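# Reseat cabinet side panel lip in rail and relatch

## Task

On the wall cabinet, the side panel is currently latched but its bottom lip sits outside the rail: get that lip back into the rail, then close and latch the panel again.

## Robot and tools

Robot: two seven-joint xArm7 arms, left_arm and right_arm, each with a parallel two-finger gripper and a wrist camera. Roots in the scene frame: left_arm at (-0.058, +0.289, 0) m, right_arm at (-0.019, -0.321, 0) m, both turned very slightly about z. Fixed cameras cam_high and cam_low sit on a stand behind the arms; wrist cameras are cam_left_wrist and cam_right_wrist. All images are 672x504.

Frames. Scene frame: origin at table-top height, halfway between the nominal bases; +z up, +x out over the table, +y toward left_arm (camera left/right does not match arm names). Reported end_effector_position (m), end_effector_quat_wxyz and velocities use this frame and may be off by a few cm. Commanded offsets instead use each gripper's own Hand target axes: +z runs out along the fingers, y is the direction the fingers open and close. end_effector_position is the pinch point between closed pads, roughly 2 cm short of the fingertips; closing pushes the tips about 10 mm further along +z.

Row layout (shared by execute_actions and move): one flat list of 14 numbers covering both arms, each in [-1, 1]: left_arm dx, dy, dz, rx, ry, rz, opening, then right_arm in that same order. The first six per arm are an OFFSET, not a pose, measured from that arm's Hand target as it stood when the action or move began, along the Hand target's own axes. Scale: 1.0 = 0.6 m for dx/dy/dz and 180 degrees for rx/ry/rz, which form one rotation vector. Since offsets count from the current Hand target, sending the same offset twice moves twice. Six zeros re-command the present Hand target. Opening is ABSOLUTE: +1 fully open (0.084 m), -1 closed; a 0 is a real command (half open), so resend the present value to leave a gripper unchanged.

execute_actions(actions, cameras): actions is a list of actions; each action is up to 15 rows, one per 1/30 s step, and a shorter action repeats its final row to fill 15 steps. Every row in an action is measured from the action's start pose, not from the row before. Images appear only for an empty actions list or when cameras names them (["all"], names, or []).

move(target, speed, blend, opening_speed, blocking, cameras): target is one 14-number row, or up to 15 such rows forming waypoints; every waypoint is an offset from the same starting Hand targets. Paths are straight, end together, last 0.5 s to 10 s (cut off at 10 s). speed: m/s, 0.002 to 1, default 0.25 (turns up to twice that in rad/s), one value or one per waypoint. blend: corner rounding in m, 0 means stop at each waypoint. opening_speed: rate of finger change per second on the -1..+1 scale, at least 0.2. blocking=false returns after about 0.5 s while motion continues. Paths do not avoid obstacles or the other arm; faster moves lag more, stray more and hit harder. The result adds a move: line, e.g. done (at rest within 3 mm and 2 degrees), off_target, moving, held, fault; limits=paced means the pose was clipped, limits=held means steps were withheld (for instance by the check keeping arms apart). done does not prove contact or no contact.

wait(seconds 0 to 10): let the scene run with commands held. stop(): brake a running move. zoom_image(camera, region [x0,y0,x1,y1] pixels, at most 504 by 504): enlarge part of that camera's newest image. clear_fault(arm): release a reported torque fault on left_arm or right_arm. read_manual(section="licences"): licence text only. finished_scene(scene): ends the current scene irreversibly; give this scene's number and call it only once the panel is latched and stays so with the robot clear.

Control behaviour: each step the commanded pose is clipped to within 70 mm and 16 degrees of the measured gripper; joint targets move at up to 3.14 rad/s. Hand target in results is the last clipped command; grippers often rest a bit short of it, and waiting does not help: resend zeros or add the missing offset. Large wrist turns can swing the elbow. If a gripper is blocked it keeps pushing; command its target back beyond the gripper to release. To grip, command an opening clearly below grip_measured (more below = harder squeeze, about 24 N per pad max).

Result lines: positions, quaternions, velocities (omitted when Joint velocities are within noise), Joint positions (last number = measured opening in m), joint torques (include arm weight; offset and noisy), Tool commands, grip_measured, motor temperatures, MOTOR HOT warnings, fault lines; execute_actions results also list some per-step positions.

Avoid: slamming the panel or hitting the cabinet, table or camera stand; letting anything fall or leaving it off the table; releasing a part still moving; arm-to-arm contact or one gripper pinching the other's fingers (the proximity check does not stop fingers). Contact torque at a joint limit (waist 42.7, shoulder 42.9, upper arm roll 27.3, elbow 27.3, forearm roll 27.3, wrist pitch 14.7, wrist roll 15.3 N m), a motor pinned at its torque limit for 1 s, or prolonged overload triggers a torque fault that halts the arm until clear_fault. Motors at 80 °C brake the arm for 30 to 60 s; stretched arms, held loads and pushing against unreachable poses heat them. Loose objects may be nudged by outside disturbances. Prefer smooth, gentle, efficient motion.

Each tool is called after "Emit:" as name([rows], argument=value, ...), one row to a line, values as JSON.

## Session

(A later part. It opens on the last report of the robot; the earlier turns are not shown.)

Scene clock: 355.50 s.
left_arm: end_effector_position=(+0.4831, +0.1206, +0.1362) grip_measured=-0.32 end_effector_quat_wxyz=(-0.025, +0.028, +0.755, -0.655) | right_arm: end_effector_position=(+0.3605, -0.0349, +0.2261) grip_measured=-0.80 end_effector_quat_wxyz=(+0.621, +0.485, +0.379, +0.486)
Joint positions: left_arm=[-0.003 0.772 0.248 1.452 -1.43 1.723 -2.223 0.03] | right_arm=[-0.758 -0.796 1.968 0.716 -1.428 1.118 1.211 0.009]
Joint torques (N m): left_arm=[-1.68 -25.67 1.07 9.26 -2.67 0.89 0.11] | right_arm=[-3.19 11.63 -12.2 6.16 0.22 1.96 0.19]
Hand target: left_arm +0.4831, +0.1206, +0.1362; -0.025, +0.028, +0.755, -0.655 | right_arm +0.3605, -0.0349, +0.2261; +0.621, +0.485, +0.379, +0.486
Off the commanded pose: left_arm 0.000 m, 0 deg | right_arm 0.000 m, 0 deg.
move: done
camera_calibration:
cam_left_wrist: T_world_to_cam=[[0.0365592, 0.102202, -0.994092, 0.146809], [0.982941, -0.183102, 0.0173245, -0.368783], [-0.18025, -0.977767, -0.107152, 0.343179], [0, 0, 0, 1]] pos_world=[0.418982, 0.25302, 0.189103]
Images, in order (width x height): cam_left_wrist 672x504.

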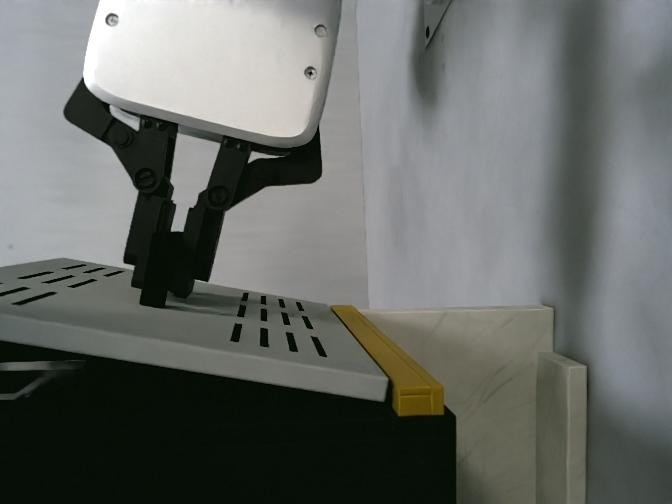

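Emit:
zoom_image(camera="cam_left_wrist", region=[350, 330, 460, 430])

Scaled by 4.582 from the camera's 672x504 image, which has a finer 960x720 frame.

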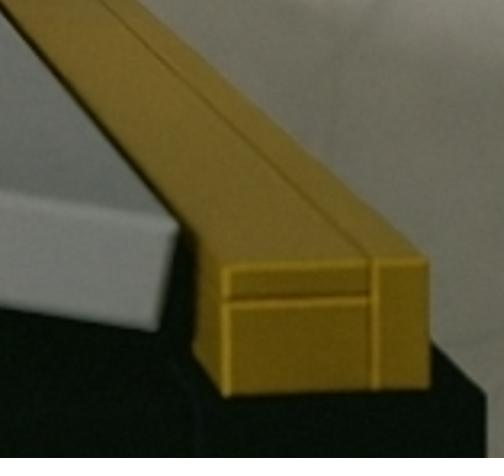

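Emit:
move([
  [0,0,0,0,0,0,-0.3,0,0.00204,0.00679,0.01278,0,0,-1],
  [0,0,0,0,0,0,-0.3,0,0.00331,0.0135,0.02556,0,0,-1],
], speed=0.03, blend=[0.003,0], cameras=["cam_left_wrist"])

Emit:
zoom_image(camera="cam_left_wrist", region=[350, 330, 460, 430])

Scene clock: 373.03 s.
left_arm: end_effector_position=(+0.4831, +0.1206, +0.1362) grip_measured=-0.32 end_effector_quat_wxyz=(-0.025, +0.028, +0.755, -0.655) | right_arm: end_effector_position=(+0.3676, -0.0367, +0.2300) grip_measured=-0.80 end_effector_quat_wxyz=(+0.601, +0.509, +0.398, +0.470)
Joint positions: left_arm=[-0.003 0.772 0.248 1.452 -1.43 1.723 -2.223 0.03] | right_arm=[-0.738 -0.711 1.906 0.703 -1.465 1.072 1.165 0.009]
Joint torques (N m): left_arm=[-1.43 -25.26 1.18 8.91 -2.21 1.12 0.09] | right_arm=[0.34 14.13 -13.18 6.67 -2.22 2.02 -0.44]
Hand target: left_arm +0.4831, +0.1206, +0.1362; -0.025, +0.028, +0.755, -0.655 | right_arm +0.3676, -0.0367, +0.2300; +0.601, +0.509, +0.398, +0.470
Off the commanded pose: left_arm 0.000 m, 0 deg | right_arm 0.000 m, 0 deg.
move: done
camera_calibration:
cam_left_wrist: T_world_to_cam=[[0.0365592, 0.102202, -0.994092, 0.146809], [0.982941, -0.183102, 0.0173245, -0.368783], [-0.18025, -0.977767, -0.107152, 0.343179], [0, 0, 0, 1]] pos_world=[0.418982, 0.25302, 0.189103]
Images, in order (width x height): cam_left_wrist 672x504.

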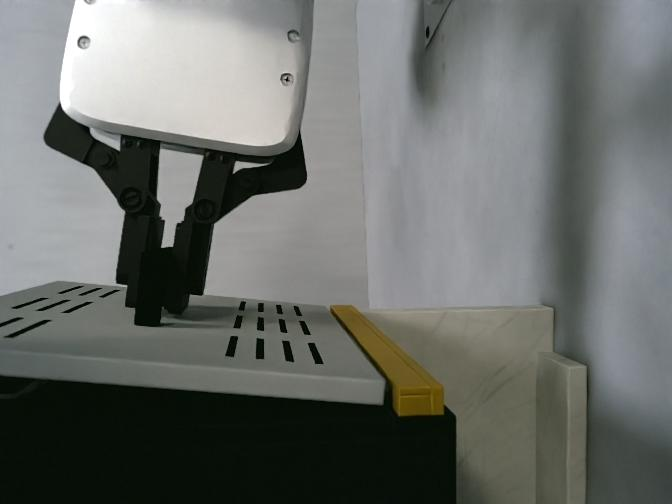

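Scaled by 4.582 from the camera's 672x504 image, which has a finer 960x720 frame.

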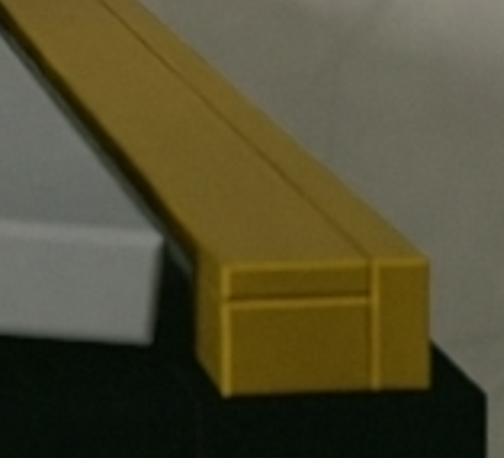

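Emit:
move(target=[0,0,0,0,0,0,-0.3,0,0.00093,0.00656,0.01278,0,0,-1], speed=0.03, cameras=["cam_left_wrist"])

Emit:
zoom_image(camera="cam_left_wrist", region=[350, 330, 460, 430])

Scene clock: 392.70 s.
left_arm: end_effector_position=(+0.4831, +0.1206, +0.1362) grip_measured=-0.32 end_effector_quat_wxyz=(-0.025, +0.028, +0.755, -0.655) | right_arm: end_effector_position=(+0.3713, -0.0376, +0.2312) grip_measured=-0.80 end_effector_quat_wxyz=(+0.591, +0.521, +0.407, +0.462)
Joint positions: left_arm=[-0.003 0.772 0.248 1.452 -1.43 1.723 -2.223 0.03] | right_arm=[-0.729 -0.67 1.876 0.699 -1.481 1.05 1.141 0.009]
Joint torques (N m): left_arm=[-0.99 -25.54 1.23 9.1 -2.02 1.17 0.08] | right_arm=[0.3 13.03 -12.26 6.94 -2.02 1.74 -0.44]
Hand target: left_arm +0.4831, +0.1206, +0.1362; -0.025, +0.028, +0.755, -0.655 | right_arm +0.3713, -0.0376, +0.2312; +0.591, +0.521, +0.407, +0.462
Off the commanded pose: left_arm 0.000 m, 0 deg | right_arm 0.000 m, 0 deg.
move: done
camera_calibration:
cam_left_wrist: T_world_to_cam=[[0.0365592, 0.102202, -0.994092, 0.146809], [0.982941, -0.183102, 0.0173245, -0.368783], [-0.18025, -0.977767, -0.107152, 0.343179], [0, 0, 0, 1]] pos_world=[0.418982, 0.25302, 0.189103]
Images, in order (width x height): cam_left_wrist 672x504.

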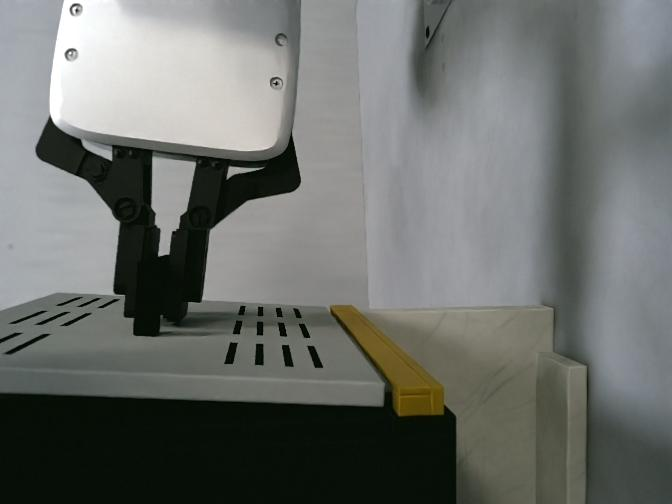

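Scaled by 4.582 from the camera's 672x504 image, which has a finer 960x720 frame.

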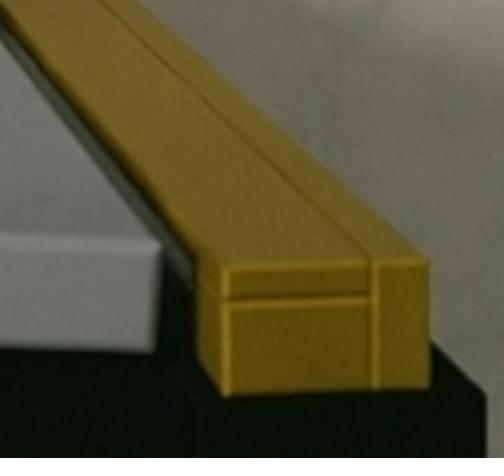

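Emit:
move([
  [0,0,0,0,0,0,-0.3,0,-0.00198,-0.00025,0,0,0,-1],
  [0,0,0,0,0,0,-0.3,0,-0.00101,0.00399,0.00833,0,0,-1],
], speed=0.03, blend=[0.0005,0], cameras=["cam_left_wrist"])

Emit:
zoom_image(camera="cam_left_wrist", region=[350, 330, 460, 430])

Scene clock: 403.63 s.
left_arm: end_effector_position=(+0.4831, +0.1206, +0.1362) grip_measured=-0.32 end_effector_quat_wxyz=(-0.025, +0.028, +0.755, -0.655) | right_arm: end_effector_position=(+0.3737, -0.0382, +0.2309) grip_measured=-0.80 end_effector_quat_wxyz=(+0.584, +0.529, +0.413, +0.457)
Joint positions: left_arm=[-0.003 0.772 0.248 1.452 -1.43 1.723 -2.223 0.03] | right_arm=[-0.726 -0.646 1.86 0.698 -1.489 1.035 1.127 0.009]
Joint torques (N m): left_arm=[-1.19 -25.68 1.43 9 -1.97 1.2 0.15] | right_arm=[-0.16 13.16 -10.19 5.99 -1.69 0.38 -0.45]
Hand target: left_arm +0.4831, +0.1206, +0.1362; -0.025, +0.028, +0.755, -0.655 | right_arm +0.3737, -0.0382, +0.2309; +0.584, +0.529, +0.413, +0.457
Off the commanded pose: left_arm 0.000 m, 0 deg | right_arm 0.000 m, 0 deg.
move: done
camera_calibration:
cam_left_wrist: T_world_to_cam=[[0.0365592, 0.102202, -0.994092, 0.146809], [0.982941, -0.183102, 0.0173245, -0.368783], [-0.18025, -0.977767, -0.107152, 0.343179], [0, 0, 0, 1]] pos_world=[0.418982, 0.25302, 0.189103]
Images, in order (width x height): cam_left_wrist 672x504.

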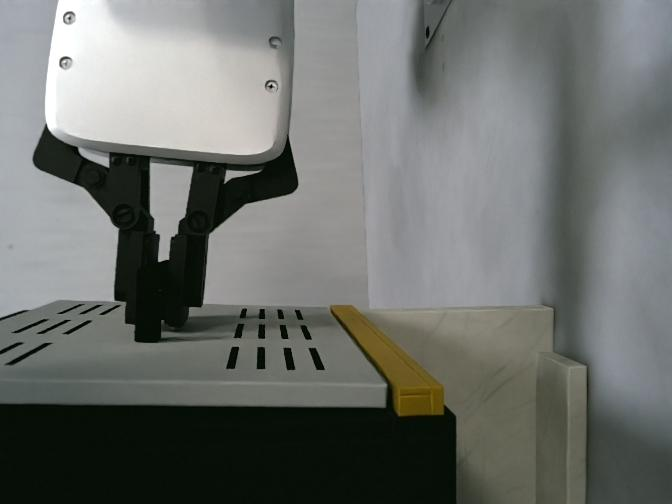

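Scaled by 4.582 from the camera's 672x504 image, which has a finer 960x720 frame.

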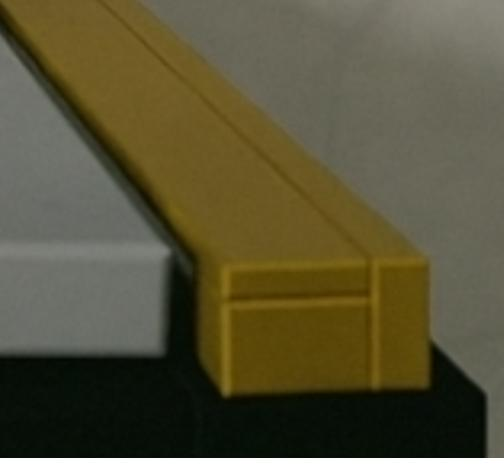

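Emit:
move(target=[0,0,0,0,0,0,-0.3,0,0.00022,0.00287,0.0056,0,0,-1], speed=0.03)

Scene clock: 411.60 s.
left_arm: end_effector_position=(+0.4831, +0.1206, +0.1362) grip_measured=-0.32 end_effector_quat_wxyz=(-0.025, +0.028, +0.755, -0.655) | right_arm: end_effector_position=(+0.3753, -0.0386, +0.2312) grip_measured=-0.80 end_effector_quat_wxyz=(+0.579, +0.534, +0.417, +0.453)
Joint positions: left_arm=[-0.003 0.772 0.248 1.452 -1.43 1.723 -2.223 0.03] | right_arm=[-0.723 -0.629 1.847 0.697 -1.495 1.025 1.116 0.009]
Joint torques (N m): left_arm=[-0.83 -25.7 1.64 8.87 -1.94 1.07 -0.01] | right_arm=[-0.75 13.53 -8.81 5.12 -1.09 -0.7 -0.3]
Hand target: left_arm +0.4831, +0.1206, +0.1362; -0.025, +0.028, +0.755, -0.655 | right_arm +0.3753, -0.0386, +0.2312; +0.579, +0.534, +0.417, +0.453
Off the commanded pose: left_arm 0.000 m, 0 deg | right_arm 0.000 m, 0 deg.
move: done

Emit:
move(target=[0,0,0,0,0,0,-0.3,0,0.0002,0.00169,0.005,0,0,-1], speed=0.03, cameras=["cam_left_wrist", "cam_low"])

Emit:
zoom_image(camera="cam_left_wrist", region=[350, 330, 460, 430])

Scene clock: 416.87 s.
left_arm: end_effector_position=(+0.4831, +0.1206, +0.1362) grip_measured=-0.32 end_effector_quat_wxyz=(-0.025, +0.028, +0.755, -0.655) | right_arm: end_effector_position=(+0.3763, -0.0388, +0.2314) grip_measured=-0.80 end_effector_quat_wxyz=(+0.575, +0.538, +0.421, +0.450)
Joint positions: left_arm=[-0.003 0.772 0.248 1.452 -1.43 1.723 -2.223 0.03] | right_arm=[-0.718 -0.613 1.835 0.696 -1.499 1.018 1.105 0.009]
Joint torques (N m): left_arm=[-0.81 -25.65 1.67 8.89 -1.8 1.07 0.08] | right_arm=[-0.68 13.75 -7.98 4.63 -0.74 -1.13 -0.61]
Hand target: left_arm +0.4831, +0.1206, +0.1362; -0.025, +0.028, +0.755, -0.655 | right_arm +0.3763, -0.0388, +0.2314; +0.575, +0.538, +0.421, +0.450
Off the commanded pose: left_arm 0.000 m, 0 deg | right_arm 0.000 m, 0 deg.
move: done
camera_calibration:
cam_left_wrist: T_world_to_cam=[[0.0365592, 0.102202, -0.994092, 0.146809], [0.982941, -0.183102, 0.0173245, -0.368783], [-0.18025, -0.977767, -0.107152, 0.343179], [0, 0, 0, 1]] pos_world=[0.418982, 0.25302, 0.189103]
Images, in order (width x height): cam_low 672x504, cam_left_wrist 672x504.

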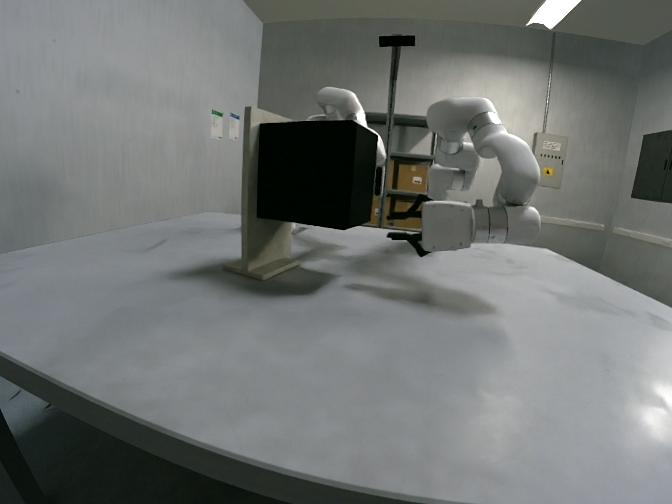

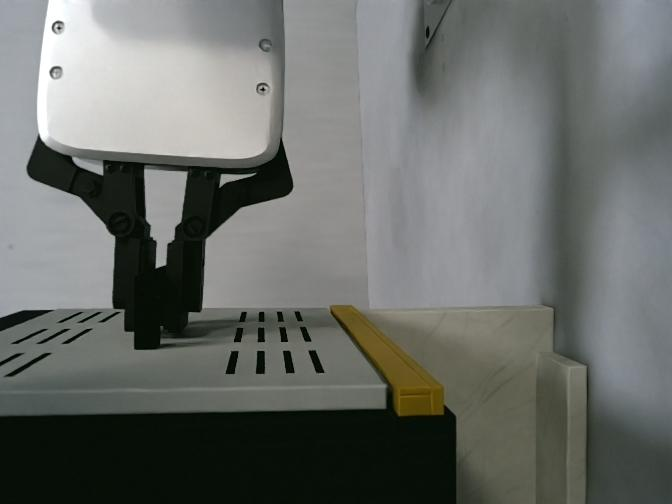

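Scaled by 4.582 from the camera's 672x504 image, which has a finer 960x720 frame.

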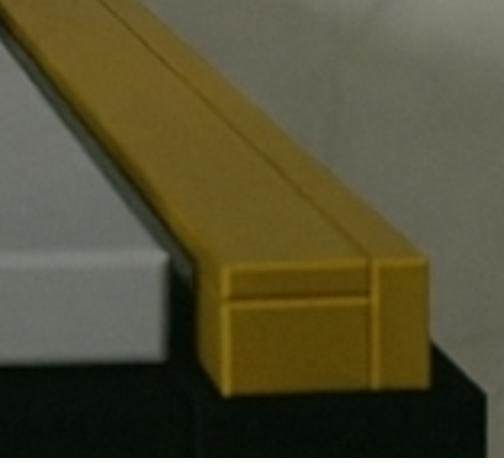

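Emit:
move(target=[0,0,0,0,0,0,-0.3,0,-0.0001,0.0015,0.003,0,0,-1], speed=0.02, cameras=["cam_left_wrist"])

Emit:
zoom_image(camera="cam_left_wrist", region=[350, 330, 460, 430])

Scene clock: 423.93 s.
left_arm: end_effector_position=(+0.4831, +0.1206, +0.1362) grip_measured=-0.32 end_effector_quat_wxyz=(-0.025, +0.028, +0.755, -0.655) | right_arm: end_effector_position=(+0.3772, -0.0390, +0.2314) grip_measured=-0.80 end_effector_quat_wxyz=(+0.573, +0.541, +0.423, +0.448)
Joint positions: left_arm=[-0.003 0.772 0.248 1.452 -1.43 1.723 -2.223 0.03] | right_arm=[-0.717 -0.604 1.829 0.696 -1.502 1.013 1.099 0.009]
Joint torques (N m): left_arm=[-0.57 -25.82 1.91 9.03 -1.61 1.11 0.18] | right_arm=[-0.76 14.21 -6.35 3.97 -0.1 -2.46 -0.46]
Hand target: left_arm +0.4831, +0.1206, +0.1362; -0.025, +0.028, +0.755, -0.655 | right_arm +0.3772, -0.0390, +0.2314; +0.573, +0.541, +0.423, +0.448
Off the commanded pose: left_arm 0.000 m, 0 deg | right_arm 0.000 m, 0 deg.
move: done
camera_calibration:
cam_left_wrist: T_world_to_cam=[[0.0365592, 0.102202, -0.994092, 0.146809], [0.982941, -0.183102, 0.0173245, -0.368783], [-0.18025, -0.977767, -0.107152, 0.343179], [0, 0, 0, 1]] pos_world=[0.418982, 0.25302, 0.189103]
Images, in order (width x height): cam_left_wrist 672x504.

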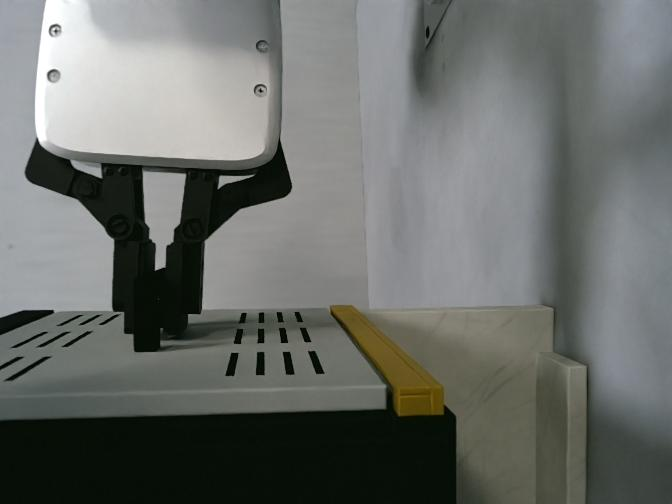

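Scaled by 4.582 from the camera's 672x504 image, which has a finer 960x720 frame.

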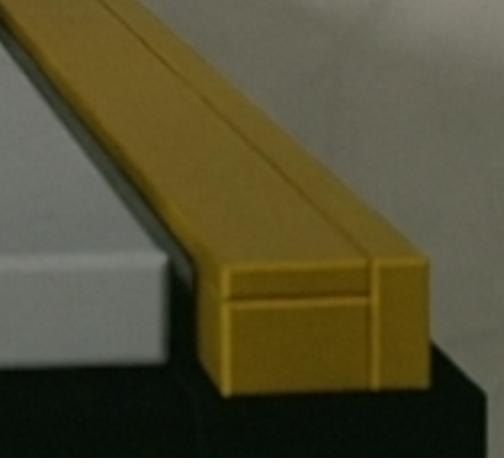

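Emit:
move([
  [0.0007,-0.0945,-0.0912,0,0,0,-0.3,0,0,0,0,0,0,-1],
  [0.0561,-0.4247,-0.1382,-0.2236,-0.0093,0.0444,-0.3,0,0,0,0,0,0,-1],
  [0.1155,-0.4684,0.1409,-0.4471,-0.0186,0.0887,-0.3,0,0,0,0,0,0,-1],
], speed=[0.35,0.4,0.35], blend=[0.03,0.05,0], cameras=["cam_left_wrist"])

Scene clock: 450.87 s.
left_arm: end_effector_position=(+0.4048, +0.0028, +0.4025) grip_measured=-0.32 end_effector_quat_wxyz=(+0.104, +0.116, +0.988, -0.012) | right_arm: end_effector_position=(+0.3772, -0.0390, +0.2314) grip_measured=-0.80 end_effector_quat_wxyz=(+0.573, +0.541, +0.423, +0.448)
Joint positions: left_arm=[-0.592 0.089 0.055 1.666 0.068 1.381 -3.497 0.03] | right_arm=[-0.717 -0.604 1.828 0.696 -1.502 1.013 1.099 0.009]
Joint torques (N m): left_arm=[-2.17 -17.42 -0.47 11.72 1.46 -1.14 -0.44] | right_arm=[-0.96 13.89 -5.48 3.76 -0.16 -2.53 -0.45]
Hand target: left_arm +0.4048, +0.0027, +0.4025; +0.103, +0.116, +0.988, -0.012 | right_arm +0.3772, -0.0390, +0.2314; +0.573, +0.541, +0.423, +0.448
Off the commanded pose: left_arm 0.000 m, 0 deg | right_arm 0.000 m, 0 deg.
move: done
camera_calibration:
cam_left_wrist: T_world_to_cam=[[0.266082, 0.963508, -0.0292171, -0.0572598], [0.959619, -0.261894, 0.102676, -0.342734], [0.0912769, -0.0553574, -0.994286, 0.487046], [0, 0, 0, 1]] pos_world=[0.299674, -0.00762827, 0.51778]
Images, in order (width x height): cam_left_wrist 672x504.

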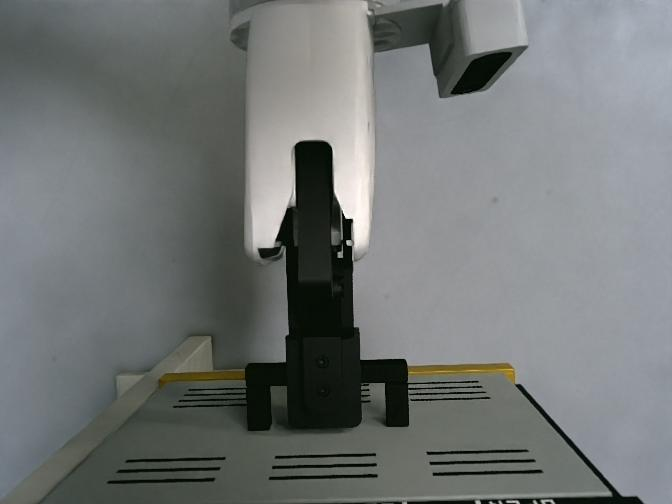

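Emit:
move([
  [-0.0006,0.0001,0.0835,0,0,0,-0.3,0,0,0,0,0,0,-1],
  [-0.0006,0.0001,0.0835,0,0,0,-0.9,0,0,0,0,0,0,-1],
  [-0.0006,-0.0374,0.0835,0,0,0,-0.9,0,0,0,0,0,0,-1],
], speed=[0.1,0.05,0.04], cameras=["cam_left_wrist", "cam_right_wrist"])

Scene clock: 463.60 s.
left_arm: end_effector_position=(+0.4102, -0.0210, +0.3536) grip_measured=-0.69 end_effector_quat_wxyz=(+0.103, +0.116, +0.988, -0.012) | right_arm: end_effector_position=(+0.3772, -0.0390, +0.2314) grip_measured=-0.80 end_effector_quat_wxyz=(+0.573, +0.541, +0.423, +0.448)
Joint positions: left_arm=[-0.611 0.126 0.042 1.572 0.077 1.253 -3.54 0.014] | right_arm=[-0.717 -0.604 1.828 0.696 -1.502 1.013 1.099 0.009]
Joint torques (N m): left_arm=[-26.15 -10.26 -21.46 11.97 -8.93 -6.11 -0.36] | right_arm=[-0.98 14.15 -6 3.99 -0.23 -2.52 -0.49]
Hand target: left_arm +0.4101, -0.0215, +0.3536; +0.103, +0.116, +0.988, -0.012 | right_arm +0.3772, -0.0390, +0.2314; +0.573, +0.541, +0.423, +0.448
Off the commanded pose: left_arm 0.001 m, 0 deg | right_arm 0.000 m, 0 deg.
move: done
camera_calibration:
cam_left_wrist: T_world_to_cam=[[0.265331, 0.963728, -0.0287591, -0.0369795], [0.959845, -0.261209, 0.10231, -0.349057], [0.0910865, -0.0547501, -0.994337, 0.436704], [0, 0, 0, 1]] pos_world=[0.305075, -0.031629, 0.46888]
cam_right_wrist: T_world_to_cam=[[-0.0212551, -0.00775721, 0.999744, -0.185367], [-0.112119, -0.993644, -0.0100936, 0.0929386], [0.993467, -0.112305, 0.0202502, -0.260472], [0, 0, 0, 1]] pos_world=[0.26525, 0.0616577, 0.191533]
Images, in order (width x height): cam_left_wrist 672x504, cam_right_wrist 672x504.

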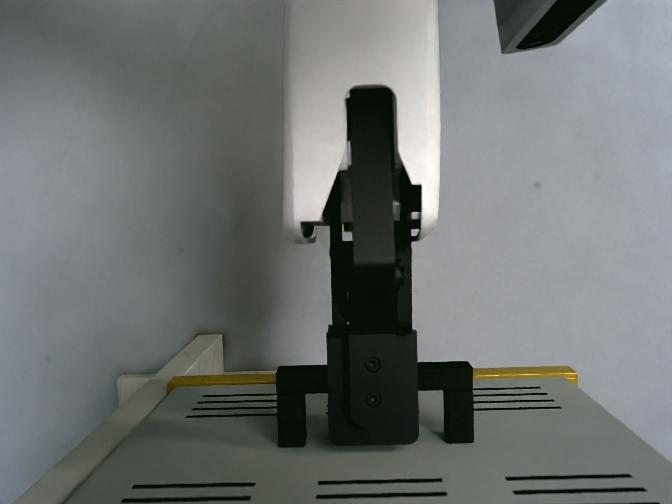

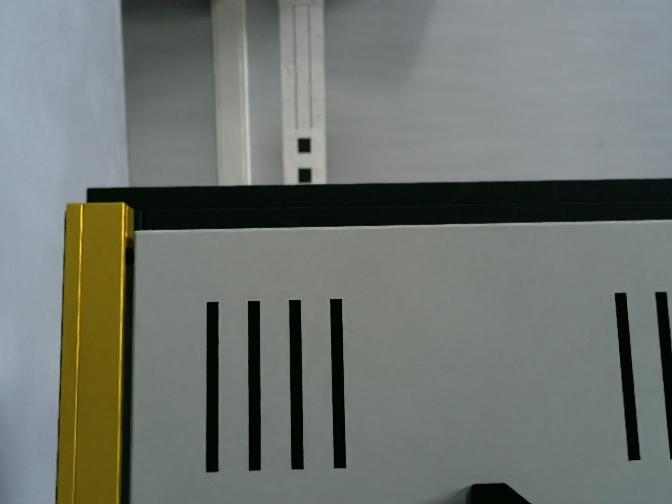

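Emit:
move([
  [0,0.001,0,0,0,0,-0.9,0,0,0,0,0,0,-1],
  [0,0.001,0,0,0,0,-0.2,0,0,0,0,0,0,-1],
  [0,0.001,-0.0833,0,0,0,-0.2,0,0,0,0,0,0,-1],
  [0.12,0.02,-0.22,0,0,0,-0.2,0,0,0,0,0,0,-1],
], speed=[0.05,0.1,0.15,0.3], blend=[0,0,0.02,0], cameras=["cam_left_wrist", "cam_high"])

Scene clock: 471.93 s.
left_arm: end_effector_position=(+0.3178, +0.0127, +0.4677) grip_measured=-0.21 end_effector_quat_wxyz=(+0.103, +0.116, +0.988, -0.012) | right_arm: end_effector_position=(+0.3772, -0.0390, +0.2314) grip_measured=-0.80 end_effector_quat_wxyz=(+0.573, +0.541, +0.423, +0.448)
Joint positions: left_arm=[-0.648 -0.109 0.008 1.636 0.092 1.557 -3.585 0.035] | right_arm=[-0.717 -0.604 1.828 0.696 -1.502 1.013 1.099 0.009]
Joint torques (N m): left_arm=[-2.19 -15.07 -0.49 10.3 1.54 -1.19 -0.35] | right_arm=[-1 13.9 -5.86 4.11 -0.17 -2.53 -0.54]
Hand target: left_arm +0.3177, +0.0127, +0.4678; +0.103, +0.116, +0.988, -0.012 | right_arm +0.3772, -0.0390, +0.2314; +0.573, +0.541, +0.423, +0.448
Off the commanded pose: left_arm 0.000 m, 0 deg | right_arm 0.000 m, 0 deg.
move: done
camera_calibration:
cam_left_wrist: T_world_to_cam=[[0.266166, 0.963487, -0.0291394, -0.0417815], [0.959605, -0.261992, 0.102556, -0.26318], [0.0911774, -0.0552594, -0.9943, 0.560401], [0, 0, 0, 1]] pos_world=[0.212574, 0.00227227, 0.58298]
Images, in order (width x height): cam_high 672x504, cam_left_wrist 672x504.

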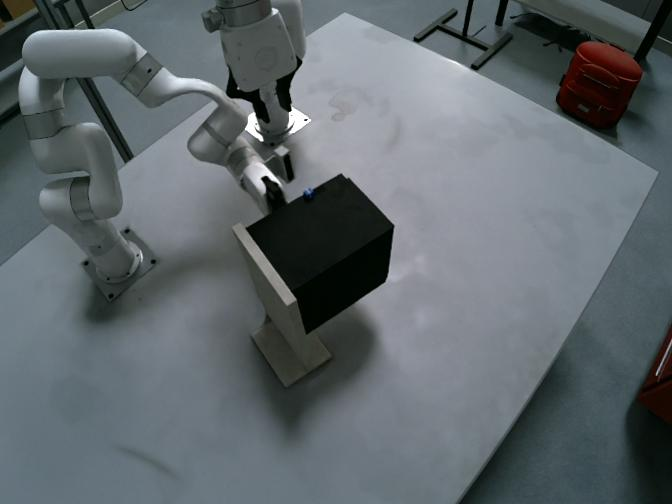

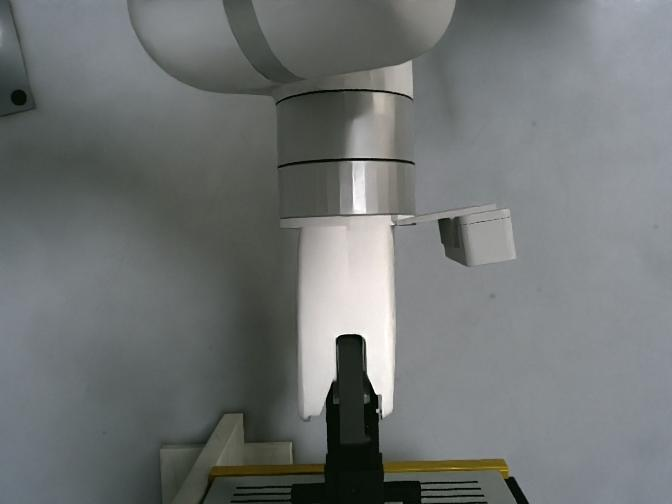

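Emit:
zoom_image(camera="cam_high", region=[240, 150, 400, 270])

Scaled by 3.150 from the camera's 672x504 image, which has a finer 960x720 frame.

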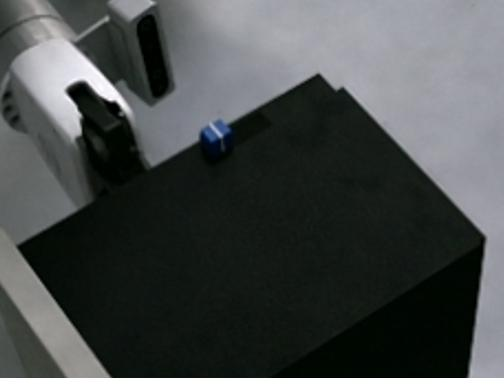

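Emit:
move([
  [0,0,0,0,0,0,-0.2,0,0,0,0,0,0,-0.6],
  [0,0,0,0,0,0,-0.2,0,0,0,0,0,0,-0.2],
  [0,0,0,0,0,0,-0.2,0,0,-0.07,0,0,0,-0.2],
  [0,0,0,0,0,0,-0.2,0,0,-0.15,0,0,0,-0.2],
], speed=[0.05,0.05,0.1,0.25], blend=[0,0,0.01,0], cameras=["cam_right_wrist", "cam_left_wrist", "cam_high"])

Scene clock: 484.67 s.
left_arm: end_effector_position=(+0.3177, +0.0127, +0.4678) grip_measured=-0.21 end_effector_quat_wxyz=(+0.103, +0.116, +0.988, -0.012) | right_arm: end_effector_position=(+0.2900, -0.0174, +0.2263) grip_measured=-0.21 end_effector_quat_wxyz=(+0.573, +0.541, +0.423, +0.448)
Joint positions: left_arm=[-0.648 -0.109 0.008 1.636 0.092 1.557 -3.585 0.035] | right_arm=[-0.471 -0.546 1.873 0.659 -1.281 1.2 1.016 0.035]
Joint torques (N m): left_arm=[-2.28 -15.63 -0.61 10.79 1.49 -1.26 -0.49] | right_arm=[1.54 11.86 -8.44 7.01 0.03 1.84 -0.57]
Hand target: left_arm +0.3177, +0.0127, +0.4678; +0.103, +0.116, +0.988, -0.012 | right_arm +0.2900, -0.0174, +0.2263; +0.573, +0.541, +0.423, +0.448
Off the commanded pose: left_arm 0.000 m, 0 deg | right_arm 0.000 m, 0 deg.
move: done
camera_calibration:
cam_left_wrist: T_world_to_cam=[[0.266167, 0.963487, -0.0291127, -0.0417944], [0.959596, -0.26199, 0.102652, -0.263244], [0.0912766, -0.055259, -0.994291, 0.560474], [0, 0, 0, 1]] pos_world=[0.212574, 0.00227227, 0.58308]
cam_right_wrist: T_world_to_cam=[[-0.0212551, -0.00775721, 0.999744, -0.181954], [-0.112119, -0.993644, -0.0100936, 0.104672], [0.993467, -0.112305, 0.0202502, -0.171301], [0, 0, 0, 1]] pos_world=[0.17805, 0.0833577, 0.186433]
Images, in order (width x height): cam_high 672x504, cam_left_wrist 672x504, cam_right_wrist 672x504.

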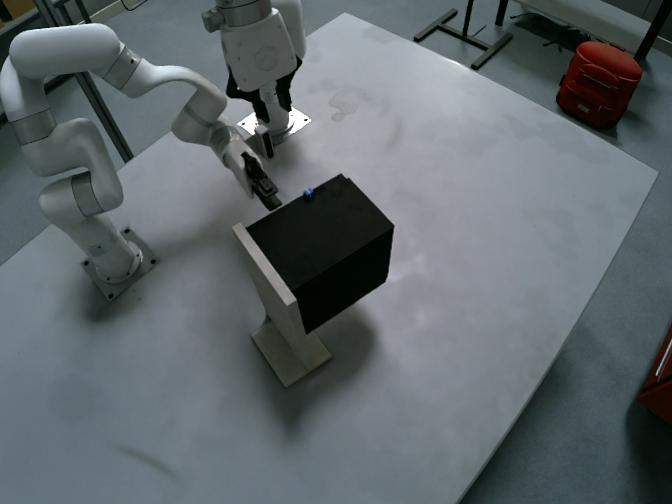

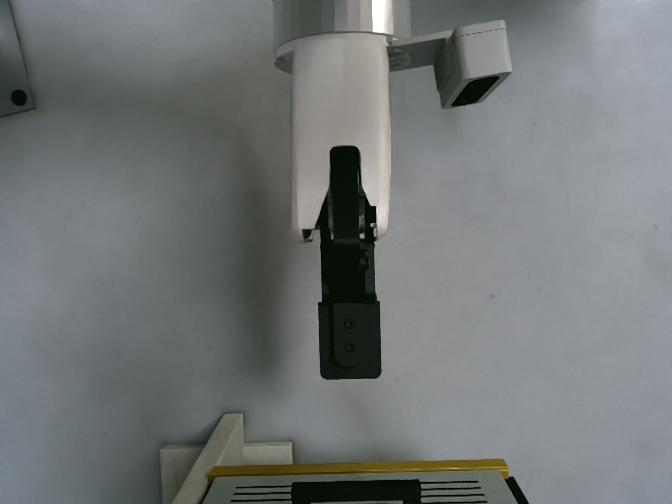

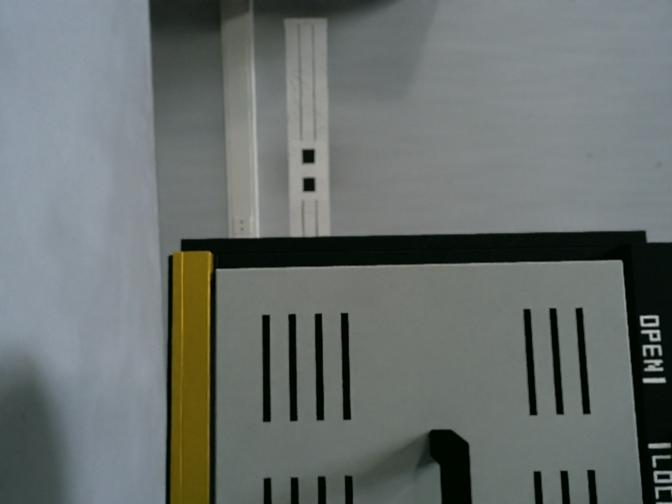

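Emit:
finished_scene(scene=2)

The scene is finished: the task was done.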